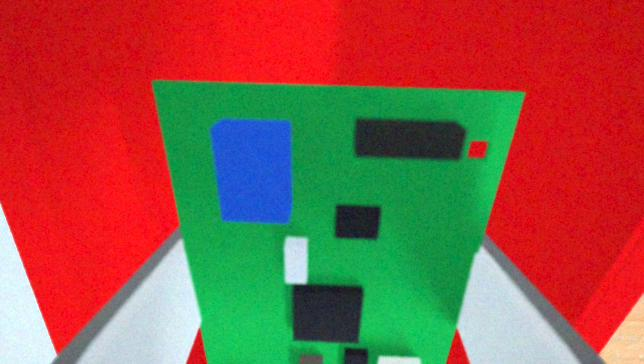

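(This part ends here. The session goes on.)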